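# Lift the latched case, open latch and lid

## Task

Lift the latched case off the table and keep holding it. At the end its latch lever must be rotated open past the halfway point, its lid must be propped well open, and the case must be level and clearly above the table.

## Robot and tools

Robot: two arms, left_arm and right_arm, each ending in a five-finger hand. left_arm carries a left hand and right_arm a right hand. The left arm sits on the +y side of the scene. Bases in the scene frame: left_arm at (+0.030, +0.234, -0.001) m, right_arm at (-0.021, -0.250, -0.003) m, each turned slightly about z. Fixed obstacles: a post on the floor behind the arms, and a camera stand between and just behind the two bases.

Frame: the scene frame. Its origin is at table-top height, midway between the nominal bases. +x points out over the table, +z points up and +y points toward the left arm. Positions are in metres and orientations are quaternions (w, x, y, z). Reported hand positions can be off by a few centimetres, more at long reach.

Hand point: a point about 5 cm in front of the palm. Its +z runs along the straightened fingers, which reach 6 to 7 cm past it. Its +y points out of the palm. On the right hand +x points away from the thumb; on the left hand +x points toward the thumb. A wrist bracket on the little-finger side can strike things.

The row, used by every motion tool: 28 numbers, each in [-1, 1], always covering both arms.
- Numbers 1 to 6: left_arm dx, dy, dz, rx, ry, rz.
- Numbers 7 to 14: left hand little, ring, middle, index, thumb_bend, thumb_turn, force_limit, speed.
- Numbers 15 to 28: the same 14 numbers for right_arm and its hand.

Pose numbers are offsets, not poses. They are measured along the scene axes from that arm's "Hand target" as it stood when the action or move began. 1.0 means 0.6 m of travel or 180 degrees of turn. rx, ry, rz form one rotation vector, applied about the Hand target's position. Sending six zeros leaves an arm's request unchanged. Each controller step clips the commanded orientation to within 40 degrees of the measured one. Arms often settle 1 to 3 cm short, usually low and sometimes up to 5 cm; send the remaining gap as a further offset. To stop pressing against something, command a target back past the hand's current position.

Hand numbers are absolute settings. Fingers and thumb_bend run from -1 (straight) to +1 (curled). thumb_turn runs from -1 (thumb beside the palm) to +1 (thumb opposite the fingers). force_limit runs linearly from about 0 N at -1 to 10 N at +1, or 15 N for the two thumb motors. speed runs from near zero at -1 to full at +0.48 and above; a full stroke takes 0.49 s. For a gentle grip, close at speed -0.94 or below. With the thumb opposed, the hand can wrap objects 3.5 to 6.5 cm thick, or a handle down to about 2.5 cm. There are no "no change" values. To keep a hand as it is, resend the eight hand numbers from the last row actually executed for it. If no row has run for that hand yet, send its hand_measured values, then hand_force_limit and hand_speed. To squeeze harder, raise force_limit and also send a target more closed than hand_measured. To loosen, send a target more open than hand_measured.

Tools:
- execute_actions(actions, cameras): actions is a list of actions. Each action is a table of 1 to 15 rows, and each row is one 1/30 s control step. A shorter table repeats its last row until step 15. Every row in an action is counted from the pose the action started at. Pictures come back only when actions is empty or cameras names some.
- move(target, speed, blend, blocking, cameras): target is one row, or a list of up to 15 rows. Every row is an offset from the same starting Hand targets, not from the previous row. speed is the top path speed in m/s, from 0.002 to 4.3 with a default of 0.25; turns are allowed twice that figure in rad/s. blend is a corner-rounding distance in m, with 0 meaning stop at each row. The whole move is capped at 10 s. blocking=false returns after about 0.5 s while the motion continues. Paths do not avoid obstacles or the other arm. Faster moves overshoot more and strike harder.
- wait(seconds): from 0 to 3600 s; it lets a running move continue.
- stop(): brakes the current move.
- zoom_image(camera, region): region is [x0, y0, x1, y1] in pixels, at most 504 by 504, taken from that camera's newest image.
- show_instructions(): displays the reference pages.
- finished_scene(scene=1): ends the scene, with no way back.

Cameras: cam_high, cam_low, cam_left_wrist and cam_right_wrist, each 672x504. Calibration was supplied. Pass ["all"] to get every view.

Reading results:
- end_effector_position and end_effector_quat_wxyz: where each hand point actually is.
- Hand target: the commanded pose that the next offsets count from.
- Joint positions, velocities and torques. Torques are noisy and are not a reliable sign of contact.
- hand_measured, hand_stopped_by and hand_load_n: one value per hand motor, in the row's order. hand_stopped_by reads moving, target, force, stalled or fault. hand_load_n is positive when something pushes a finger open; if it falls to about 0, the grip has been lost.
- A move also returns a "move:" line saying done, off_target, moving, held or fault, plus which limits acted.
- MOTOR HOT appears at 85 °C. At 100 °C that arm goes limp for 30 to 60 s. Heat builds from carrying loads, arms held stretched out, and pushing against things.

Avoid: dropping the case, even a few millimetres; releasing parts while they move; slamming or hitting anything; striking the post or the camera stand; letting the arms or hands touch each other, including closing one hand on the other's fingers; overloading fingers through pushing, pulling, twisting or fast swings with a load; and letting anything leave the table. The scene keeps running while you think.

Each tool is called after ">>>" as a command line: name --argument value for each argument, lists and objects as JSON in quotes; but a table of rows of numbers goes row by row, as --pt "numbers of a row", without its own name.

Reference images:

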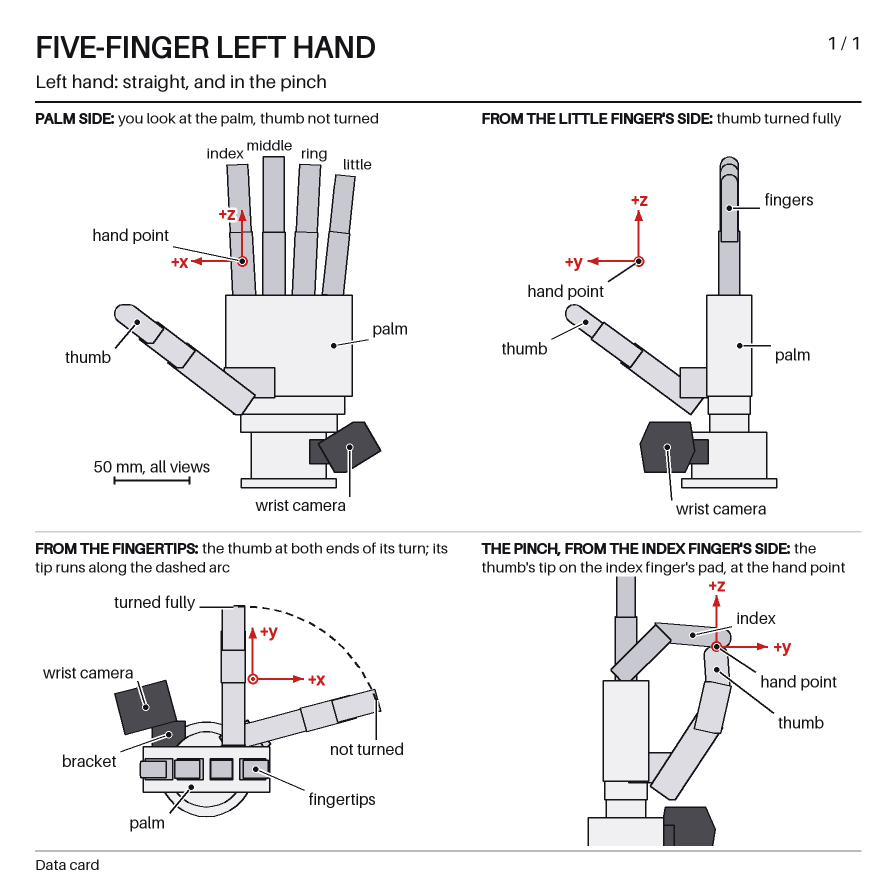

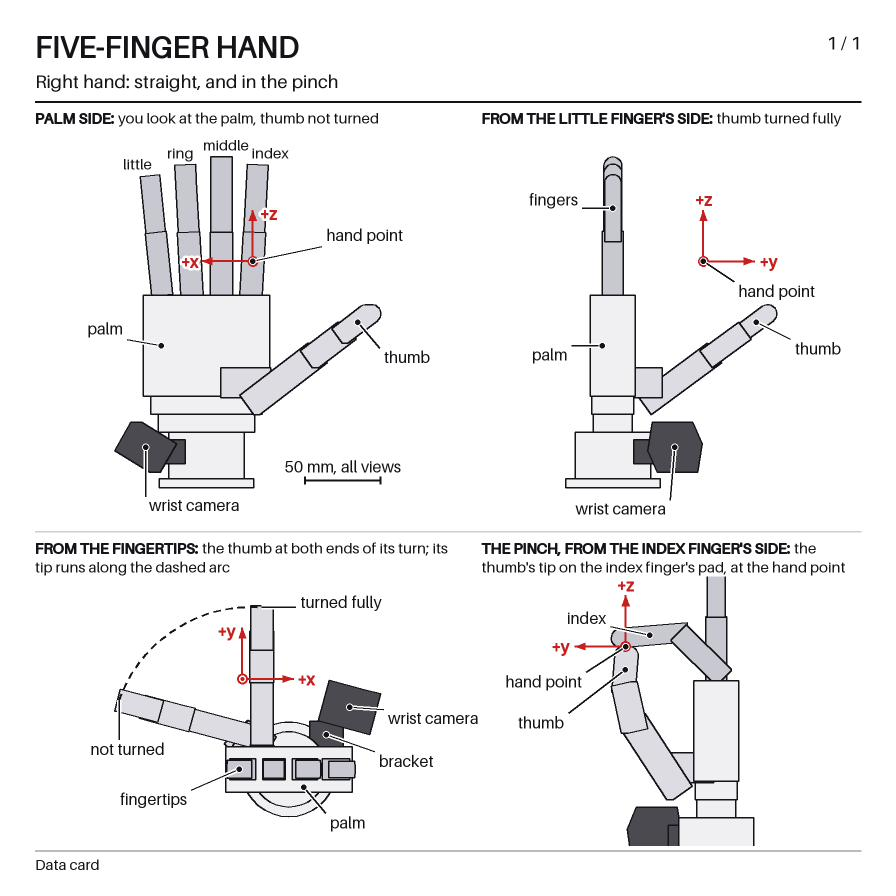

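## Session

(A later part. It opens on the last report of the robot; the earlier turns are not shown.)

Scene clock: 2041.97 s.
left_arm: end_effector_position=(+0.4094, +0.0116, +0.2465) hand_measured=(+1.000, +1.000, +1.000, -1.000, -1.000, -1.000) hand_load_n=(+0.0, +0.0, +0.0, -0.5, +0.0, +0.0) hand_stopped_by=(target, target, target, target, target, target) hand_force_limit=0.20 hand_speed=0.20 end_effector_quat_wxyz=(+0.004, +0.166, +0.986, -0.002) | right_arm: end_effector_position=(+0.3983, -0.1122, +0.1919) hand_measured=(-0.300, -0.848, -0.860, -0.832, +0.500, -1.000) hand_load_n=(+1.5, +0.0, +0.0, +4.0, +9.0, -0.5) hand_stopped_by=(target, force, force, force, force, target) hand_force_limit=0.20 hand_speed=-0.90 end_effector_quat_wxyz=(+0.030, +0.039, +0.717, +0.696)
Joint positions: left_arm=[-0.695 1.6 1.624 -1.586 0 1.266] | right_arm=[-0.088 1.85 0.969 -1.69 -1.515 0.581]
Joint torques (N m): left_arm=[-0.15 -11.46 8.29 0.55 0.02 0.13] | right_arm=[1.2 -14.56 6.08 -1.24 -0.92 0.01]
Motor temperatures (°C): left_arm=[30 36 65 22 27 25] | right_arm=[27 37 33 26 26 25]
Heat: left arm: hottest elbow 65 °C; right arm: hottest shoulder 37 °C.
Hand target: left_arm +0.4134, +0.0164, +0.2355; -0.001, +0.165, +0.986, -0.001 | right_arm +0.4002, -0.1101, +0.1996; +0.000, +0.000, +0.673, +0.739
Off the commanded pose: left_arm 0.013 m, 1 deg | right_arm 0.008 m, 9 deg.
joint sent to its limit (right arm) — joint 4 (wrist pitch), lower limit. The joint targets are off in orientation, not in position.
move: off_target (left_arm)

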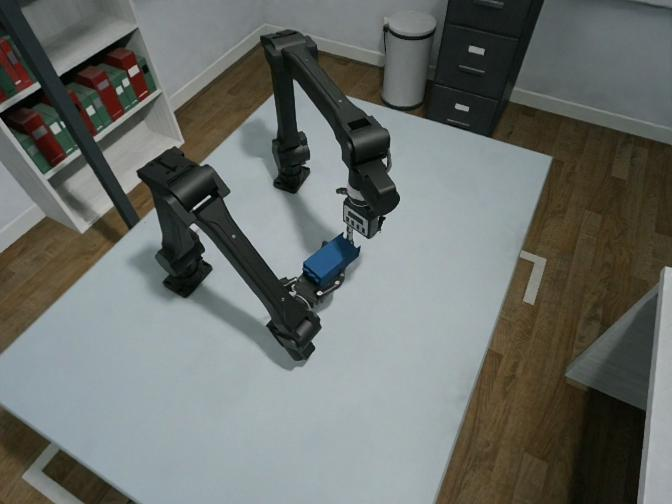

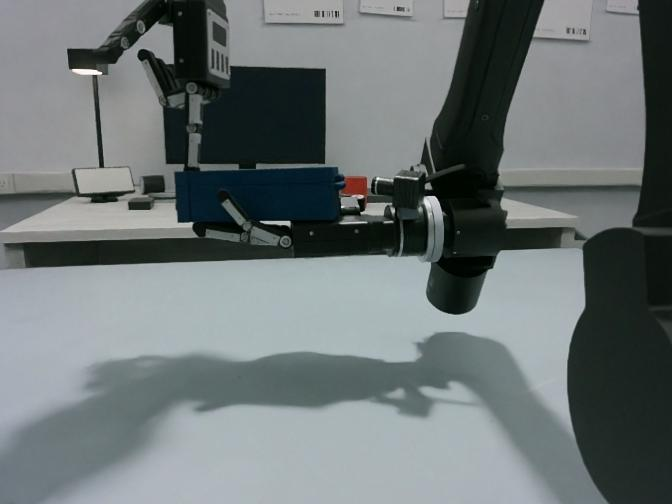

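>>> move --pt "0.011 0.033 -0.006 0 0 0 1 1 1 -1 -1 -1 0.2 0.2 0 0 0 0 0 0 -0.3 -0.6 -0.6 -0.6 0.92 -1 0.2 -0.9" --speed 0.03 --cameras '["cam_high","cam_low"]'

>>> zoom_image --camera "cam_high" --region '[320, 210, 380, 270]'

>>> zoom_image --camera "cam_low" --region '[140, 100, 260, 200]'

Scene clock: 2048.83 s.
left_arm: end_effector_position=(+0.4139, +0.0265, +0.2425) hand_measured=(+1.000, +1.000, +1.000, -1.000, -1.000, -1.000) hand_load_n=(+0.0, +0.0, +0.0, +0.0, +0.0, +0.0) hand_stopped_by=(target, target, target, target, target, target) hand_force_limit=0.20 hand_speed=0.20 end_effector_quat_wxyz=(+0.003, +0.168, +0.986, -0.009) | right_arm: end_effector_position=(+0.3983, -0.1116, +0.1916) hand_measured=(-0.300, -0.848, -0.860, -0.832, +0.502, -1.000) hand_load_n=(+0.0, +0.0, +2.0, +5.0, +0.0, +0.0) hand_stopped_by=(target, force, force, force, force, target) hand_force_limit=0.20 hand_speed=-0.90 end_effector_quat_wxyz=(+0.028, +0.040, +0.717, +0.696)
Joint positions: left_arm=[-0.659 1.583 1.596 -1.572 0.014 1.307] | right_arm=[-0.087 1.85 0.969 -1.69 -1.514 0.585]
Joint torques (N m): left_arm=[0.26 -11.52 8.31 0.4 -0.54 0.2] | right_arm=[1.08 -14.56 6.02 -1.36 -0.92 0]
Motor temperatures (°C): left_arm=[30 36 64 22 27 25] | right_arm=[27 37 33 26 26 25]
Heat: left arm: hottest elbow 64 °C; right arm: hottest shoulder 37 °C.
Hand target: left_arm +0.4201, +0.0362, +0.2318; -0.001, +0.165, +0.986, -0.001 | right_arm +0.4002, -0.1101, +0.1995; +0.000, +0.000, +0.673, +0.739
Off the commanded pose: left_arm 0.016 m, 1 deg | right_arm 0.008 m, 9 deg.
joint sent to its limit (right arm) — joint 4 (wrist pitch), lower limit. The joint targets are off in orientation, not in position.
move: off_target (left_arm)

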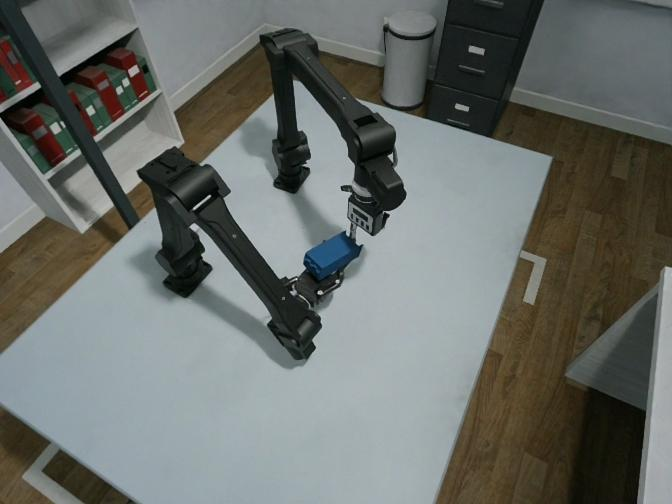

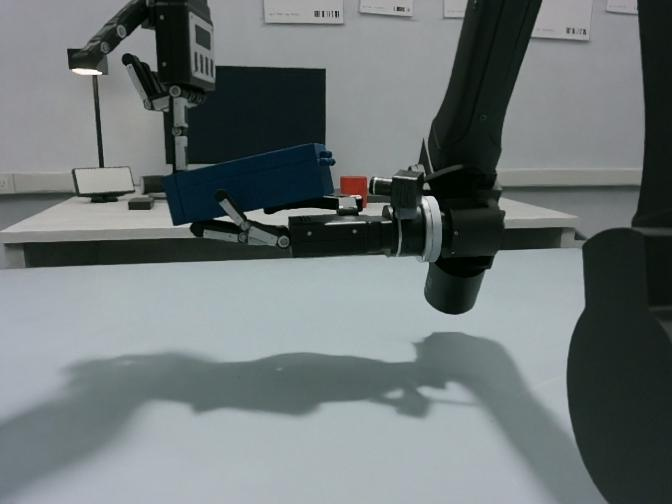

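Scaled by 8.400 from the camera's image (finer frame: 960x720).

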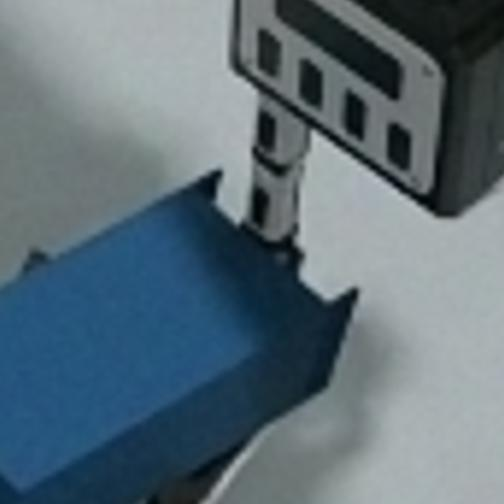

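Scaled by 4.200 from the camera's image (finer frame: 960x720).

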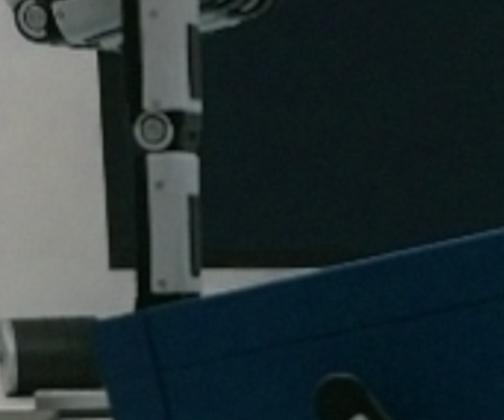

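>>> move --pt "-0.008 -0.024 0.004 0 0 0 1 1 1 -1 -1 -1 0.2 0.2 0 0 0 0 0 0 -0.3 -0.6 -0.6 -0.6 0.92 -1 0.2 -0.9" --speed 0.02 --cameras '["cam_low"]'

Scene clock: 2058.07 s.
left_arm: end_effector_position=(+0.4135, +0.0259, +0.2425) hand_measured=(+1.000, +1.000, +1.000, -1.000, -1.000, -1.000) hand_load_n=(+0.0, +0.0, +0.5, +0.0, -0.5, +0.0) hand_stopped_by=(target, target, target, target, target, target) hand_force_limit=0.20 hand_speed=0.20 end_effector_quat_wxyz=(+0.003, +0.168, +0.986, -0.009) | right_arm: end_effector_position=(+0.3983, -0.1116, +0.1916) hand_measured=(-0.300, -0.848, -0.860, -0.832, +0.502, -1.000) hand_load_n=(+0.0, +0.0, +2.0, +5.0, +0.0, +0.0) hand_stopped_by=(target, force, force, force, force, target) hand_force_limit=0.20 hand_speed=-0.90 end_effector_quat_wxyz=(+0.028, +0.040, +0.717, +0.696)
Joint positions: left_arm=[-0.661 1.583 1.596 -1.572 0.014 1.305] | right_arm=[-0.087 1.85 0.969 -1.69 -1.514 0.585]
Joint torques (N m): left_arm=[-2.26 -10.64 9.83 0.18 -0.53 -0.1] | right_arm=[0.73 -14.51 6.05 -1.32 -0.93 -0.02]
Motor temperatures (°C): left_arm=[30 35 63 22 27 25] | right_arm=[27 38 33 26 26 25]
Heat: left arm: hottest elbow 63 °C; right arm: hottest shoulder 38 °C.
Hand target: left_arm +0.4153, +0.0218, +0.2342; -0.001, +0.165, +0.986, -0.001 | right_arm +0.4002, -0.1101, +0.1995; +0.000, +0.000, +0.673, +0.739
Off the commanded pose: left_arm 0.009 m, 1 deg | right_arm 0.008 m, 9 deg.
joint sent to its limit (right arm) — joint 4 (wrist pitch), lower limit. The joint targets are off in orientation, not in position.
move: done

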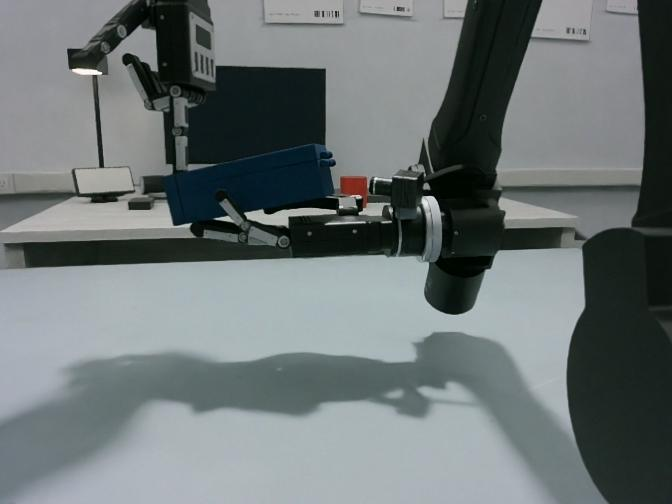

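>>> move --pt "-0.004 -0.024 0.012 0 0 0 1 1 1 -1 -1 -1 0.2 0.2 0 0 0 0 0 0 -0.3 -0.6 -0.6 -0.6 0.92 -1 0.2 -0.9" --speed 0.015 --cameras '["cam_low"]'

Scene clock: 2061.33 s.
left_arm: end_effector_position=(+0.4074, +0.0178, +0.2449) hand_measured=(+1.000, +1.000, +1.000, -1.000, -1.000, -1.000) hand_load_n=(+0.0, +0.0, +0.0, +0.0, +0.0, +0.0) hand_stopped_by=(target, target, target, target, target, target) hand_force_limit=0.20 hand_speed=0.20 end_effector_quat_wxyz=(+0.004, +0.167, +0.986, -0.006) | right_arm: end_effector_position=(+0.3978, -0.1114, +0.1913) hand_measured=(-0.300, -0.848, -0.860, -0.832, +0.502, -1.000) hand_load_n=(+0.0, +0.0, +1.0, +2.5, +0.5, +0.0) hand_stopped_by=(target, force, force, force, force, target) hand_force_limit=0.20 hand_speed=-0.90 end_effector_quat_wxyz=(+0.027, +0.039, +0.717, +0.695)
Joint positions: left_arm=[-0.685 1.583 1.601 -1.577 0.007 1.279] | right_arm=[-0.087 1.85 0.969 -1.69 -1.512 0.585]
Joint torques (N m): left_arm=[-2.32 -9.47 12.59 -0.39 -0.26 -0.08] | right_arm=[1.38 -14.15 6.06 -1.33 -1.04 -0.01]
Motor temperatures (°C): left_arm=[30 35 63 22 27 25] | right_arm=[27 38 33 26 26 25]
Heat: left arm: hottest elbow 63 °C; right arm: hottest shoulder 38 °C.
Hand target: left_arm +0.4129, +0.0073, +0.2414; -0.001, +0.165, +0.986, -0.001 | right_arm +0.4002, -0.1101, +0.1995; +0.000, +0.000, +0.673, +0.739
Off the commanded pose: left_arm 0.012 m, 1 deg | right_arm 0.009 m, 9 deg.
joint sent to its limit (right arm) — joint 4 (wrist pitch), lower limit. The joint targets are off in orientation, not in position.
move: off_target (left_arm)

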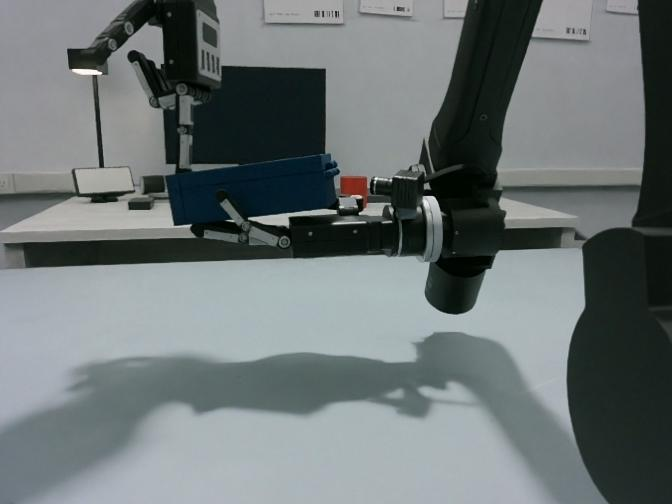

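>>> move --pt "0.0 -0.010 0.016 0 0 0 1 1 1 -1 -1 -1 0.2 0.2 0 0 0 0 0 0 -0.3 -0.6 -0.6 -0.6 0.92 -1 0.2 -0.9" --speed 0.015 --cameras '["cam_high","cam_low"]'

>>> zoom_image --camera "cam_high" --region '[300, 200, 400, 300]'

Scene clock: 2065.50 s.
left_arm: end_effector_position=(+0.4076, +0.0145, +0.2490) hand_measured=(+1.000, +1.000, +1.000, -1.000, -1.000, -1.000) hand_load_n=(+0.0, +0.0, +0.0, -0.5, -0.5, +0.0) hand_stopped_by=(target, target, target, target, target, target) hand_force_limit=0.20 hand_speed=0.20 end_effector_quat_wxyz=(-0.002, +0.165, +0.986, -0.001) | right_arm: end_effector_position=(+0.3980, -0.1115, +0.1915) hand_measured=(-0.300, -0.848, -0.860, -0.832, +0.502, -1.000) hand_load_n=(+0.5, +0.0, +0.0, +0.0, +1.0, +0.0) hand_stopped_by=(target, force, force, force, force, target) hand_force_limit=0.20 hand_speed=-0.90 end_effector_quat_wxyz=(+0.027, +0.040, +0.717, +0.695)
Joint positions: left_arm=[-0.691 1.6 1.63 -1.604 0.004 1.269] | right_arm=[-0.087 1.85 0.969 -1.69 -1.513 0.585]
Joint torques (N m): left_arm=[-2.61 -10.7 13.14 -0.39 -0.13 -0.09] | right_arm=[1.03 -14.62 6.08 -1.24 -0.98 -0.01]
Motor temperatures (°C): left_arm=[30 35 63 22 27 25] | right_arm=[27 38 33 26 27 25]
Heat: left arm: hottest elbow 63 °C; right arm: hottest shoulder 38 °C.
Hand target: left_arm +0.4129, +0.0014, +0.2510; -0.001, +0.165, +0.986, -0.001 | right_arm +0.4002, -0.1101, +0.1995; +0.000, +0.000, +0.673, +0.739
Off the commanded pose: left_arm 0.014 m, 0 deg | right_arm 0.008 m, 9 deg.
joint sent to its limit (right arm) — joint 4 (wrist pitch), lower limit. The joint targets are off in orientation, not in position.
move: off_target (left_arm)

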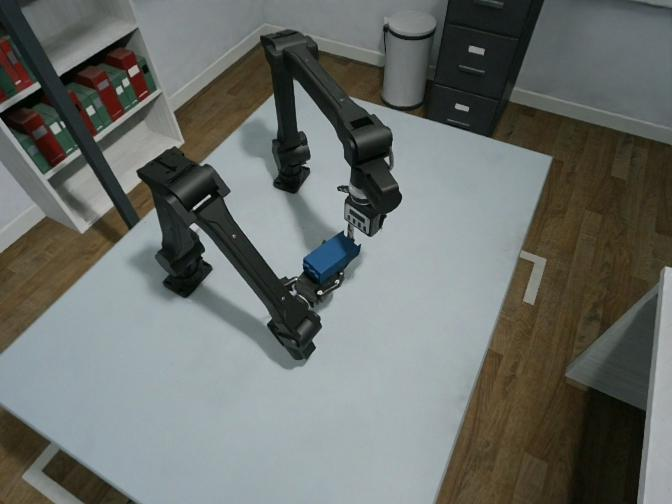

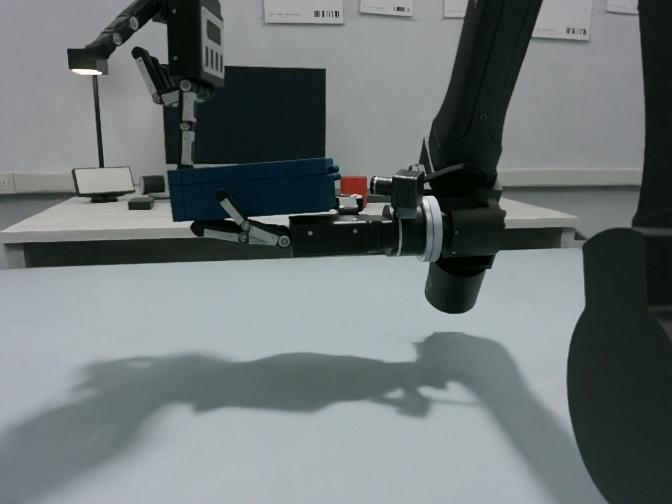

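Scaled by 5.040 from the camera's image (finer frame: 960x720).

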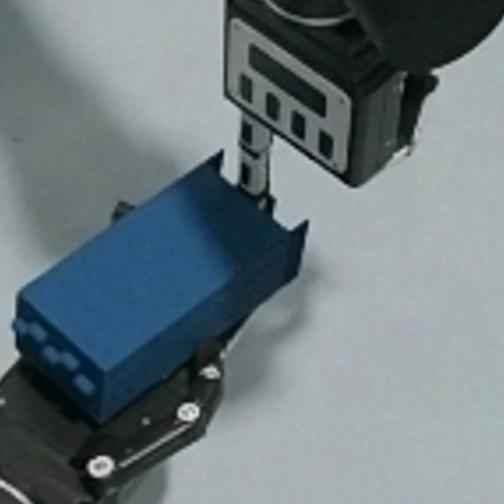

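>>> move --pt "0.0 0.0 0.012 0 0 0 1 1 1 -1 -1 -1 0.2 0.2 0 0 0 0 0 0 -0.3 -0.6 -0.6 -0.6 0.92 -1 0.2 -0.9" --speed 0.015 --cameras '["cam_high","cam_low"]'

>>> zoom_image --camera "cam_high" --region '[300, 200, 400, 300]'

>>> zoom_image --camera "cam_low" --region '[120, 100, 320, 260]'

Scene clock: 2070.30 s.
left_arm: end_effector_position=(+0.4065, +0.0139, +0.2558) hand_measured=(+1.000, +1.000, +1.000, -1.000, -1.000, -1.000) hand_load_n=(+0.0, +0.0, +0.0, +0.0, +0.0, +0.0) hand_stopped_by=(target, target, target, target, target, target) hand_force_limit=0.20 hand_speed=0.20 end_effector_quat_wxyz=(-0.003, +0.165, +0.986, -0.001) | right_arm: end_effector_position=(+0.3984, -0.1117, +0.1918) hand_measured=(-0.300, -0.848, -0.860, -0.832, +0.502, -1.000) hand_load_n=(+0.5, +0.0, +0.0, +0.0, +1.0, +0.0) hand_stopped_by=(target, force, force, force, force, target) hand_force_limit=0.20 hand_speed=-0.90 end_effector_quat_wxyz=(+0.028, +0.040, +0.716, +0.696)
Joint positions: left_arm=[-0.693 1.601 1.649 -1.624 0.004 1.267] | right_arm=[-0.087 1.85 0.969 -1.69 -1.516 0.585]
Joint torques (N m): left_arm=[-2.37 -10.34 13.38 -0.27 -0.13 -0.09] | right_arm=[0.97 -14.15 6.15 -1.32 -0.87 -0.01]
Motor temperatures (°C): left_arm=[30 35 63 22 27 25] | right_arm=[27 38 33 26 27 25]
Heat: left arm: hottest elbow 63 °C; right arm: hottest shoulder 38 °C.
Hand target: left_arm +0.4129, +0.0014, +0.2583; -0.001, +0.165, +0.986, -0.001 | right_arm +0.4002, -0.1101, +0.1995; +0.000, +0.000, +0.673, +0.739
Off the commanded pose: left_arm 0.014 m, 0 deg | right_arm 0.008 m, 9 deg.
joint sent to its limit (right arm) — joint 4 (wrist pitch), lower limit. The joint targets are off in orientation, not in position.
move: off_target (left_arm)

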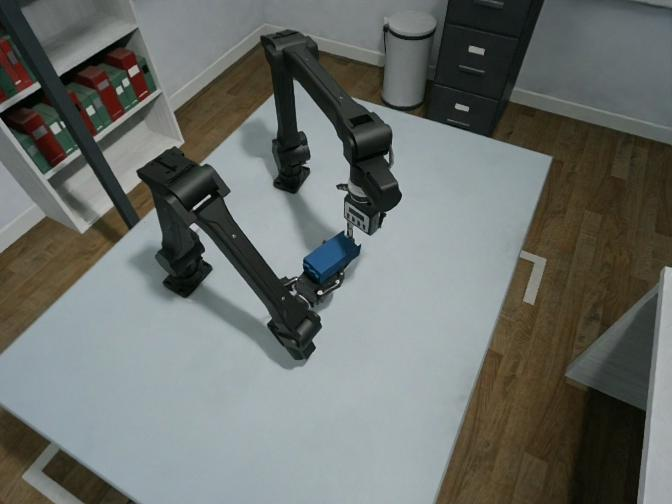

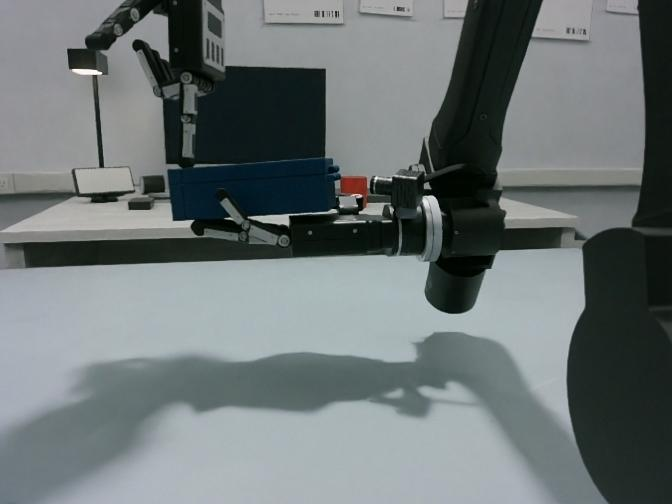

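Scaled by 5.040 from the camera's image (finer frame: 960x720).

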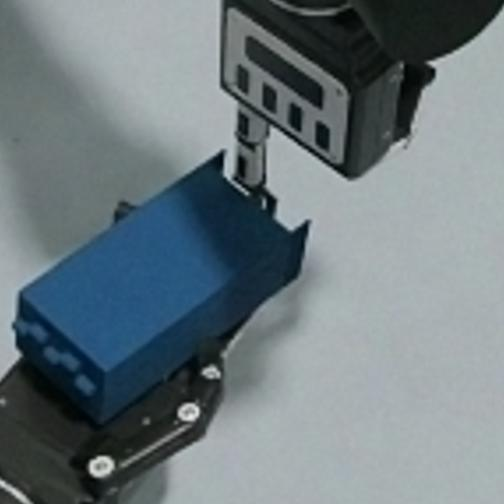

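Scaled by 2.520 from the camera's image (finer frame: 960x720).

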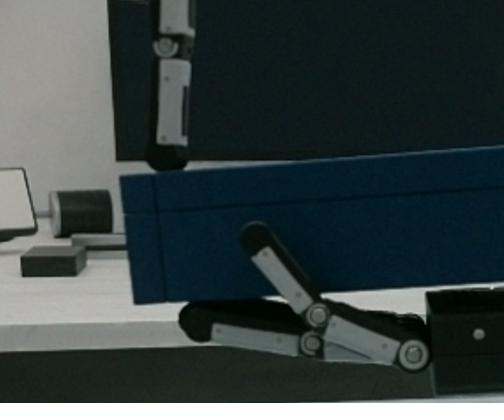

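>>> move --pt "0.0 0.02 0.1195 0 0 0 1 1 1 -1 -1 -1 0.2 0.2 0 0 0 0 0 0 -0.3 -0.6 -0.6 -0.6 0.92 -1 0.2 -0.9" --pt "-0.0507 -0.125 0.1195 0 0 0.5 -1 -1 -1 -1 -1 1 0.2 0.4 0 0 0 0 0 0 -0.3 -0.6 -0.6 -0.6 0.92 -1 0.2 -0.9" --speed 0.12 --cameras '["all"]'

Scene clock: 2129.57 s.
left_arm: end_effector_position=(+0.3757, -0.0749, +0.3297) hand_measured=(-1.000, -1.000, -1.000, -1.000, -1.000, +1.000) hand_load_n=(+0.0, +0.0, +0.0, +0.0, +0.0, +0.0) hand_stopped_by=(target, target, target, target, target, target) hand_force_limit=0.20 hand_speed=0.40 end_effector_quat_wxyz=(+0.018, -0.570, +0.818, -0.070) | right_arm: end_effector_position=(+0.3984, -0.1117, +0.1918) hand_measured=(-0.300, -0.848, -0.860, -0.832, +0.502, -1.000) hand_load_n=(+0.5, +0.0, +0.0, +0.5, +1.0, +0.0) hand_stopped_by=(target, force, force, force, force, target) hand_force_limit=0.20 hand_speed=-0.90 end_effector_quat_wxyz=(+0.028, +0.040, +0.716, +0.696)
Joint positions: left_arm=[-0.68 1.605 1.86 -1.683 0.013 -0.271] | right_arm=[-0.087 1.85 0.969 -1.69 -1.516 0.585]
Joint torques (N m): left_arm=[-0.26 -11.46 11.1 -0.12 0.1 -0.07] | right_arm=[1.08 -14.21 6.04 -1.31 -0.88 -0.03]
Motor temperatures (°C): left_arm=[30 34 76 22 27 25] | right_arm=[27 38 33 26 27 25]
Heat: left arm: hottest elbow 76 °C; right arm: hottest shoulder 38 °C.
Hand target: left_arm +0.3824, -0.0737, +0.3299; +0.000, -0.580, +0.814, -0.001 | right_arm +0.4002, -0.1101, +0.1995; +0.000, +0.000, +0.673, +0.739
Off the commanded pose: left_arm 0.007 m, 8 deg | right_arm 0.008 m, 9 deg.
joint sent to its limit (left arm) — joint 4 (wrist pitch), lower limit. The joint targets are off in orientation, not in position.
joint sent to its limit (right arm) — joint 4 (wrist pitch), lower limit. The joint targets are off in orientation, not in position.
move: off_target (left_arm); target 2's new numbers were sent with left_arm's hand 0.007 m and 8 deg from that target
cam_left_wrist: T_world_to_cam=[[0.8574, -0.49694, 0.13381, -0.40629], [-0.48271, -0.68639, 0.54393, -0.0502], [-0.17846, -0.53096, -0.82839, 0.4192]] pos_world=[0.39894, -0.01379, 0.42893]
cam_right_wrist: T_world_to_cam=[[-0.20548, 0.04523, 0.97762, -0.10039], [0.83148, -0.51877, 0.19877, -0.41627], [0.51615, 0.85371, 0.06899, -0.00288]] pos_world=[0.32698, -0.20895, 0.18108]

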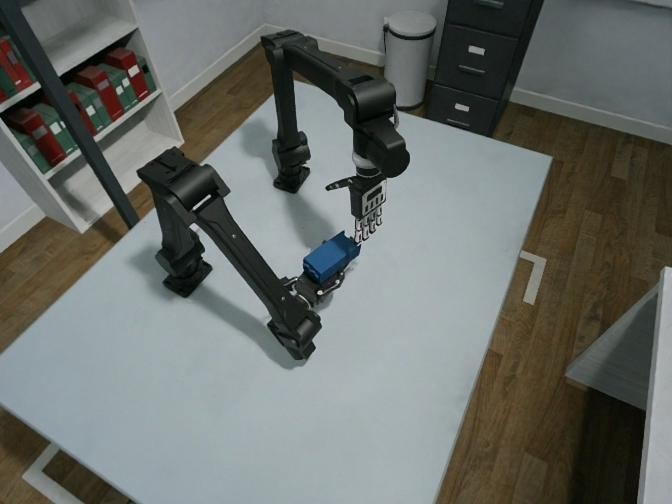

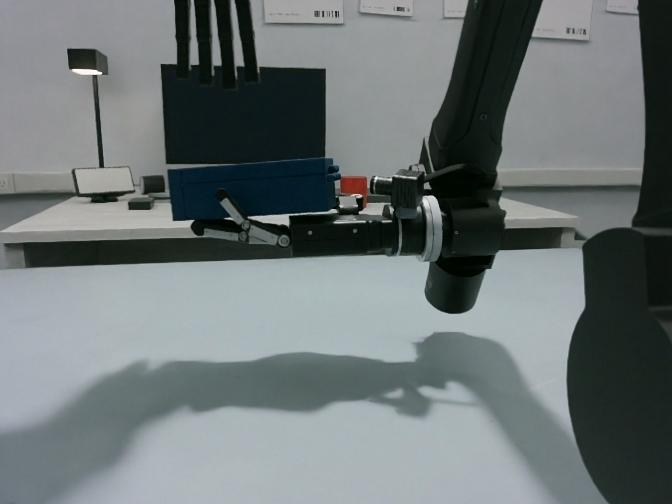

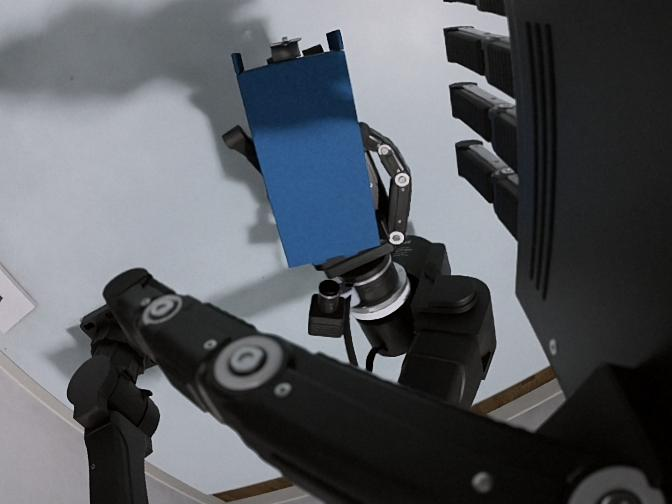

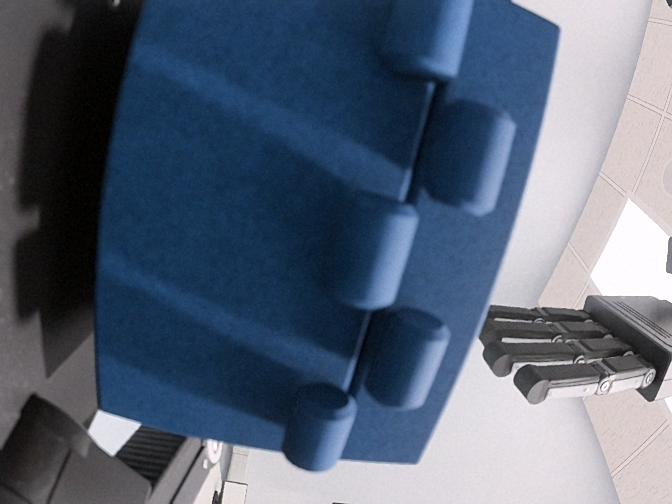

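>>> move --pt "0.0 0.0 -0.17 0 0 0 -1 -1 -1 -1 -1 1 0.2 0.4 0 0 0 0 0 0 -0.3 -0.6 -0.6 -0.6 0.92 -1 0.2 -0.9" --speed 0.12 --cameras '["all"]'

>>> zoom_image --camera "cam_high" --region '[300, 180, 420, 300]'

Scene clock: 2134.93 s.
left_arm: end_effector_position=(+0.3771, -0.0738, +0.2401) hand_measured=(-1.000, -1.000, -1.000, -1.000, -1.000, +1.000) hand_load_n=(+0.0, +0.0, +0.0, +0.0, +0.0, +0.0) hand_stopped_by=(target, target, target, target, target, target) hand_force_limit=0.20 hand_speed=0.40 end_effector_quat_wxyz=(+0.002, -0.572, +0.820, -0.011) | right_arm: end_effector_position=(+0.3984, -0.1117, +0.1918) hand_measured=(-0.300, -0.848, -0.860, -0.832, +0.502, -1.000) hand_load_n=(+0.5, +0.0, +0.0, +0.0, +1.0, +0.0) hand_stopped_by=(target, force, force, force, force, target) hand_force_limit=0.20 hand_speed=-0.90 end_effector_quat_wxyz=(+0.028, +0.040, +0.716, +0.696)
Joint positions: left_arm=[-0.68 1.661 1.685 -1.572 0.004 -0.271] | right_arm=[-0.087 1.85 0.969 -1.69 -1.516 0.585]
Joint torques (N m): left_arm=[-0.79 -12.04 9.39 0.2 -0.2 -0.07] | right_arm=[1.03 -14.33 6.04 -1.28 -0.87 -0.04]
Motor temperatures (°C): left_arm=[30 34 74 22 27 24] | right_arm=[27 38 33 26 27 25]
Heat: left arm: hottest elbow 74 °C; right arm: hottest shoulder 38 °C.
Hand target: left_arm +0.3825, -0.0736, +0.2279; +0.000, -0.580, +0.814, -0.001 | right_arm +0.4002, -0.1101, +0.1995; +0.000, +0.000, +0.673, +0.739
Off the commanded pose: left_arm 0.013 m, 2 deg | right_arm 0.008 m, 9 deg.
joint sent to its limit (right arm) — joint 4 (wrist pitch), lower limit. The joint targets are off in orientation, not in position.
move: off_target (left_arm)
cam_left_wrist: T_world_to_cam=[[0.86471, -0.50207, 0.01426, -0.36937], [-0.43177, -0.72852, 0.53183, -0.01951], [-0.25662, -0.46603, -0.84673, 0.38437]] pos_world=[0.40962, -0.02053, 0.3411]
cam_right_wrist: T_world_to_cam=[[-0.20548, 0.04523, 0.97762, -0.10039], [0.83148, -0.51877, 0.19877, -0.41627], [0.51615, 0.85371, 0.06899, -0.00288]] pos_world=[0.32698, -0.20895, 0.18108]

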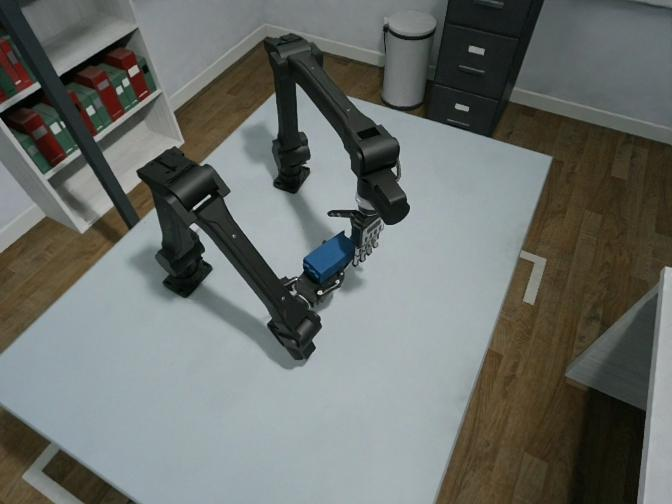

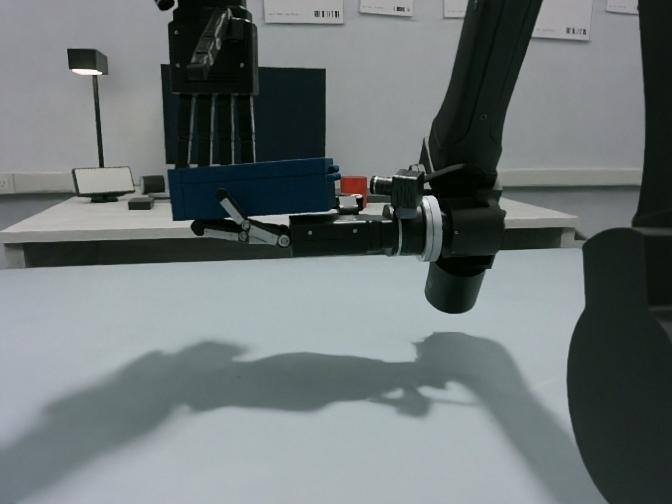

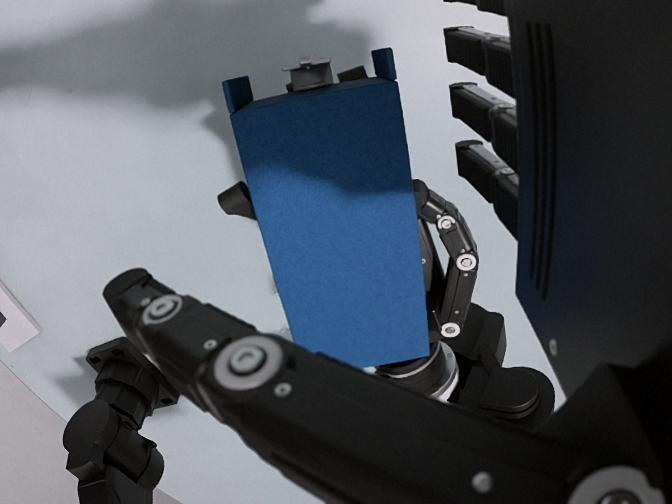

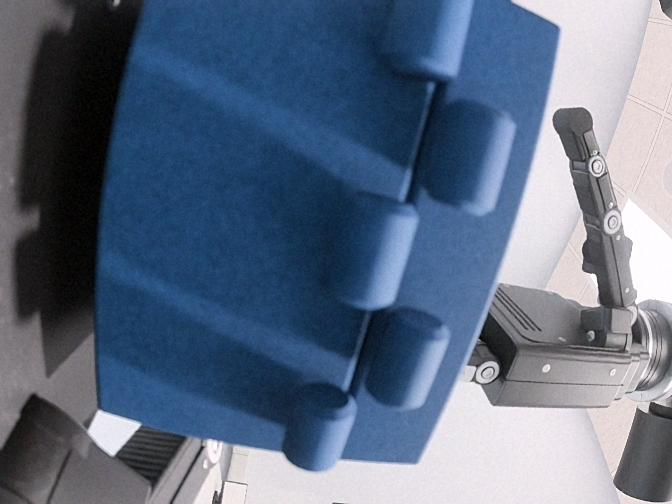

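Scaled by 4.200 from the camera's image (finer frame: 960x720).

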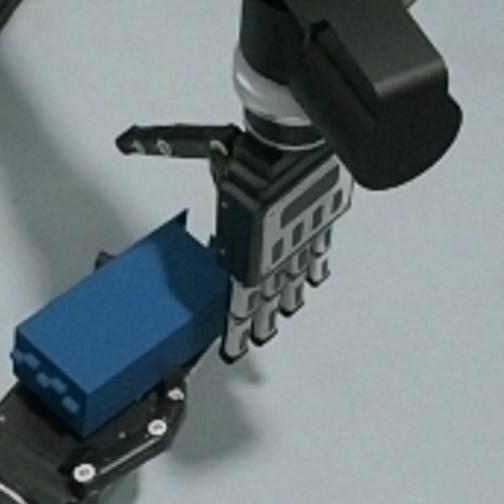

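>>> move --pt "0.0125 0.0227 0.0 0 0 0 -1 -1 -1 -1 -1 1 0.2 0.4 0 0 0 0 0 0 -0.3 -0.6 -0.6 -0.6 0.92 -1 0.2 -0.9" --pt "0.0125 0.0227 -0.045 0 0 0 -1 -1 -1 -1 -1 1 0.2 0.4 0 0 0 0 0 0 -0.3 -0.6 -0.6 -0.6 0.92 -1 0.2 -0.9" --speed 0.06 --cameras '["all"]'

>>> zoom_image --camera "cam_high" --region '[300, 180, 420, 300]'

Scene clock: 2160.53 s.
left_arm: end_effector_position=(+0.3860, -0.0638, +0.2138) hand_measured=(-1.000, -1.000, -1.000, -1.000, -1.000, +1.000) hand_load_n=(+0.0, +0.0, +0.0, +0.0, +0.0, +0.0) hand_stopped_by=(target, target, target, target, target, target) hand_force_limit=0.20 hand_speed=0.40 end_effector_quat_wxyz=(+0.003, -0.582, +0.813, -0.012) | right_arm: end_effector_position=(+0.3984, -0.1117, +0.1918) hand_measured=(-0.300, -0.848, -0.860, -0.832, +0.502, -1.000) hand_load_n=(+0.5, +0.0, +0.0, +0.0, +1.0, +0.0) hand_stopped_by=(target, force, force, force, force, target) hand_force_limit=0.20 hand_speed=-0.90 end_effector_quat_wxyz=(+0.028, +0.040, +0.716, +0.696)
Joint positions: left_arm=[-0.652 1.661 1.617 -1.501 0.004 -0.267] | right_arm=[-0.087 1.85 0.969 -1.69 -1.516 0.585]
Joint torques (N m): left_arm=[-0.5 -11.81 9.06 0.25 -0.16 0.15] | right_arm=[1.14 -14.33 6.04 -1.32 -0.87 -0.03]
Motor temperatures (°C): left_arm=[30 35 70 22 27 24] | right_arm=[27 38 33 26 27 25]
Heat: left arm: hottest elbow 70 °C; right arm: hottest shoulder 38 °C.
Hand target: left_arm +0.3900, -0.0600, +0.2009; +0.000, -0.580, +0.814, -0.001 | right_arm +0.4002, -0.1101, +0.1995; +0.000, +0.000, +0.673, +0.739
Off the commanded pose: left_arm 0.014 m, 1 deg | right_arm 0.008 m, 9 deg.
joint sent to its limit (right arm) — joint 4 (wrist pitch), lower limit. The joint targets are off in orientation, not in position.
move: off_target (left_arm)
cam_left_wrist: T_world_to_cam=[[0.87649, -0.48112, 0.017, -0.37549], [-0.41556, -0.73828, 0.53128, -0.00111], [-0.24305, -0.47272, -0.84703, 0.36354]] pos_world=[0.41701, -0.00962, 0.3149]
cam_right_wrist: T_world_to_cam=[[-0.20548, 0.04523, 0.97762, -0.10039], [0.83148, -0.51877, 0.19877, -0.41627], [0.51615, 0.85371, 0.06899, -0.00288]] pos_world=[0.32698, -0.20895, 0.18108]

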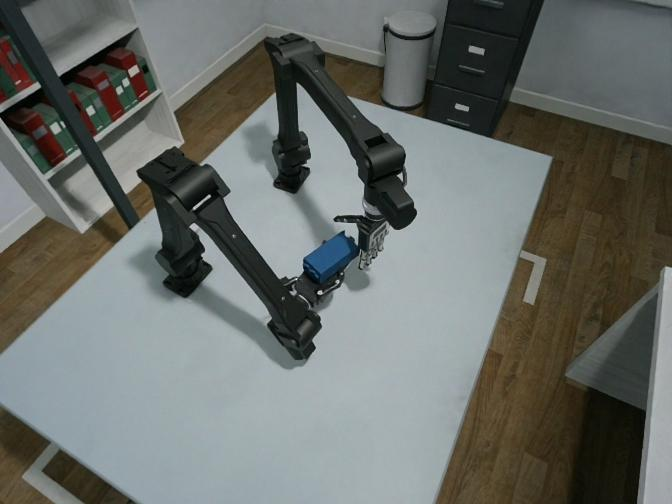

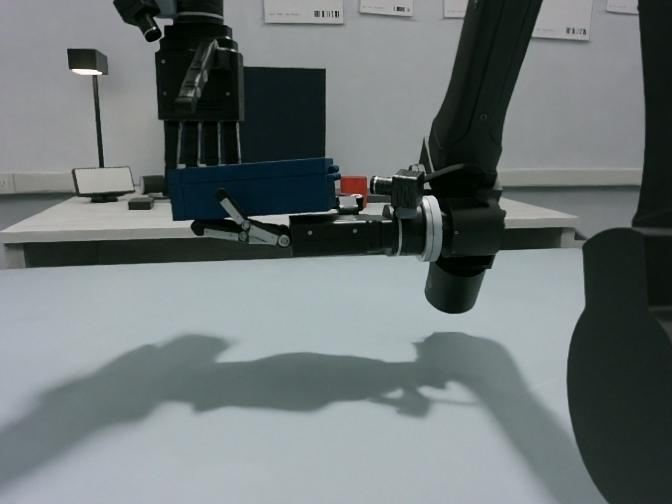

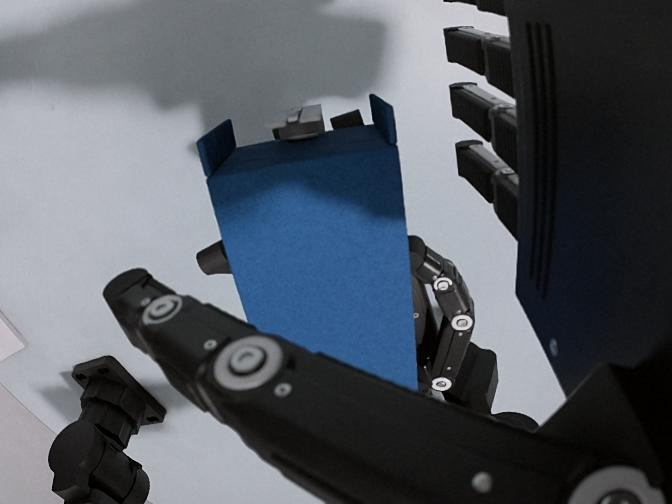

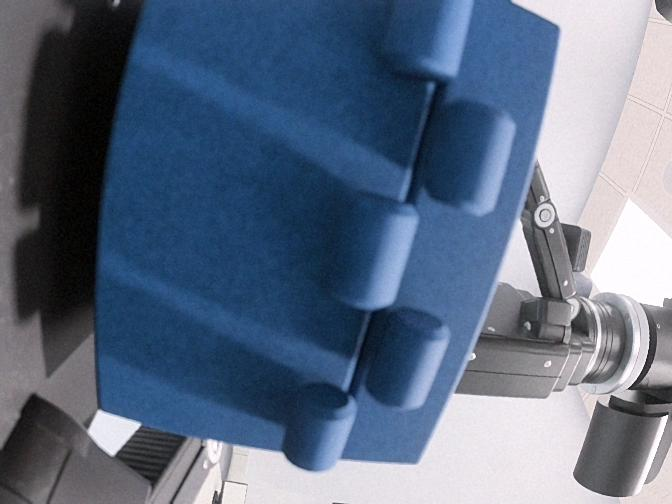

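Scaled by 4.200 from the camera's image (finer frame: 960x720).

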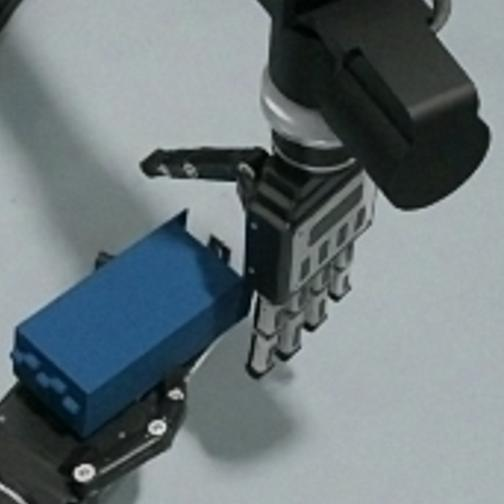

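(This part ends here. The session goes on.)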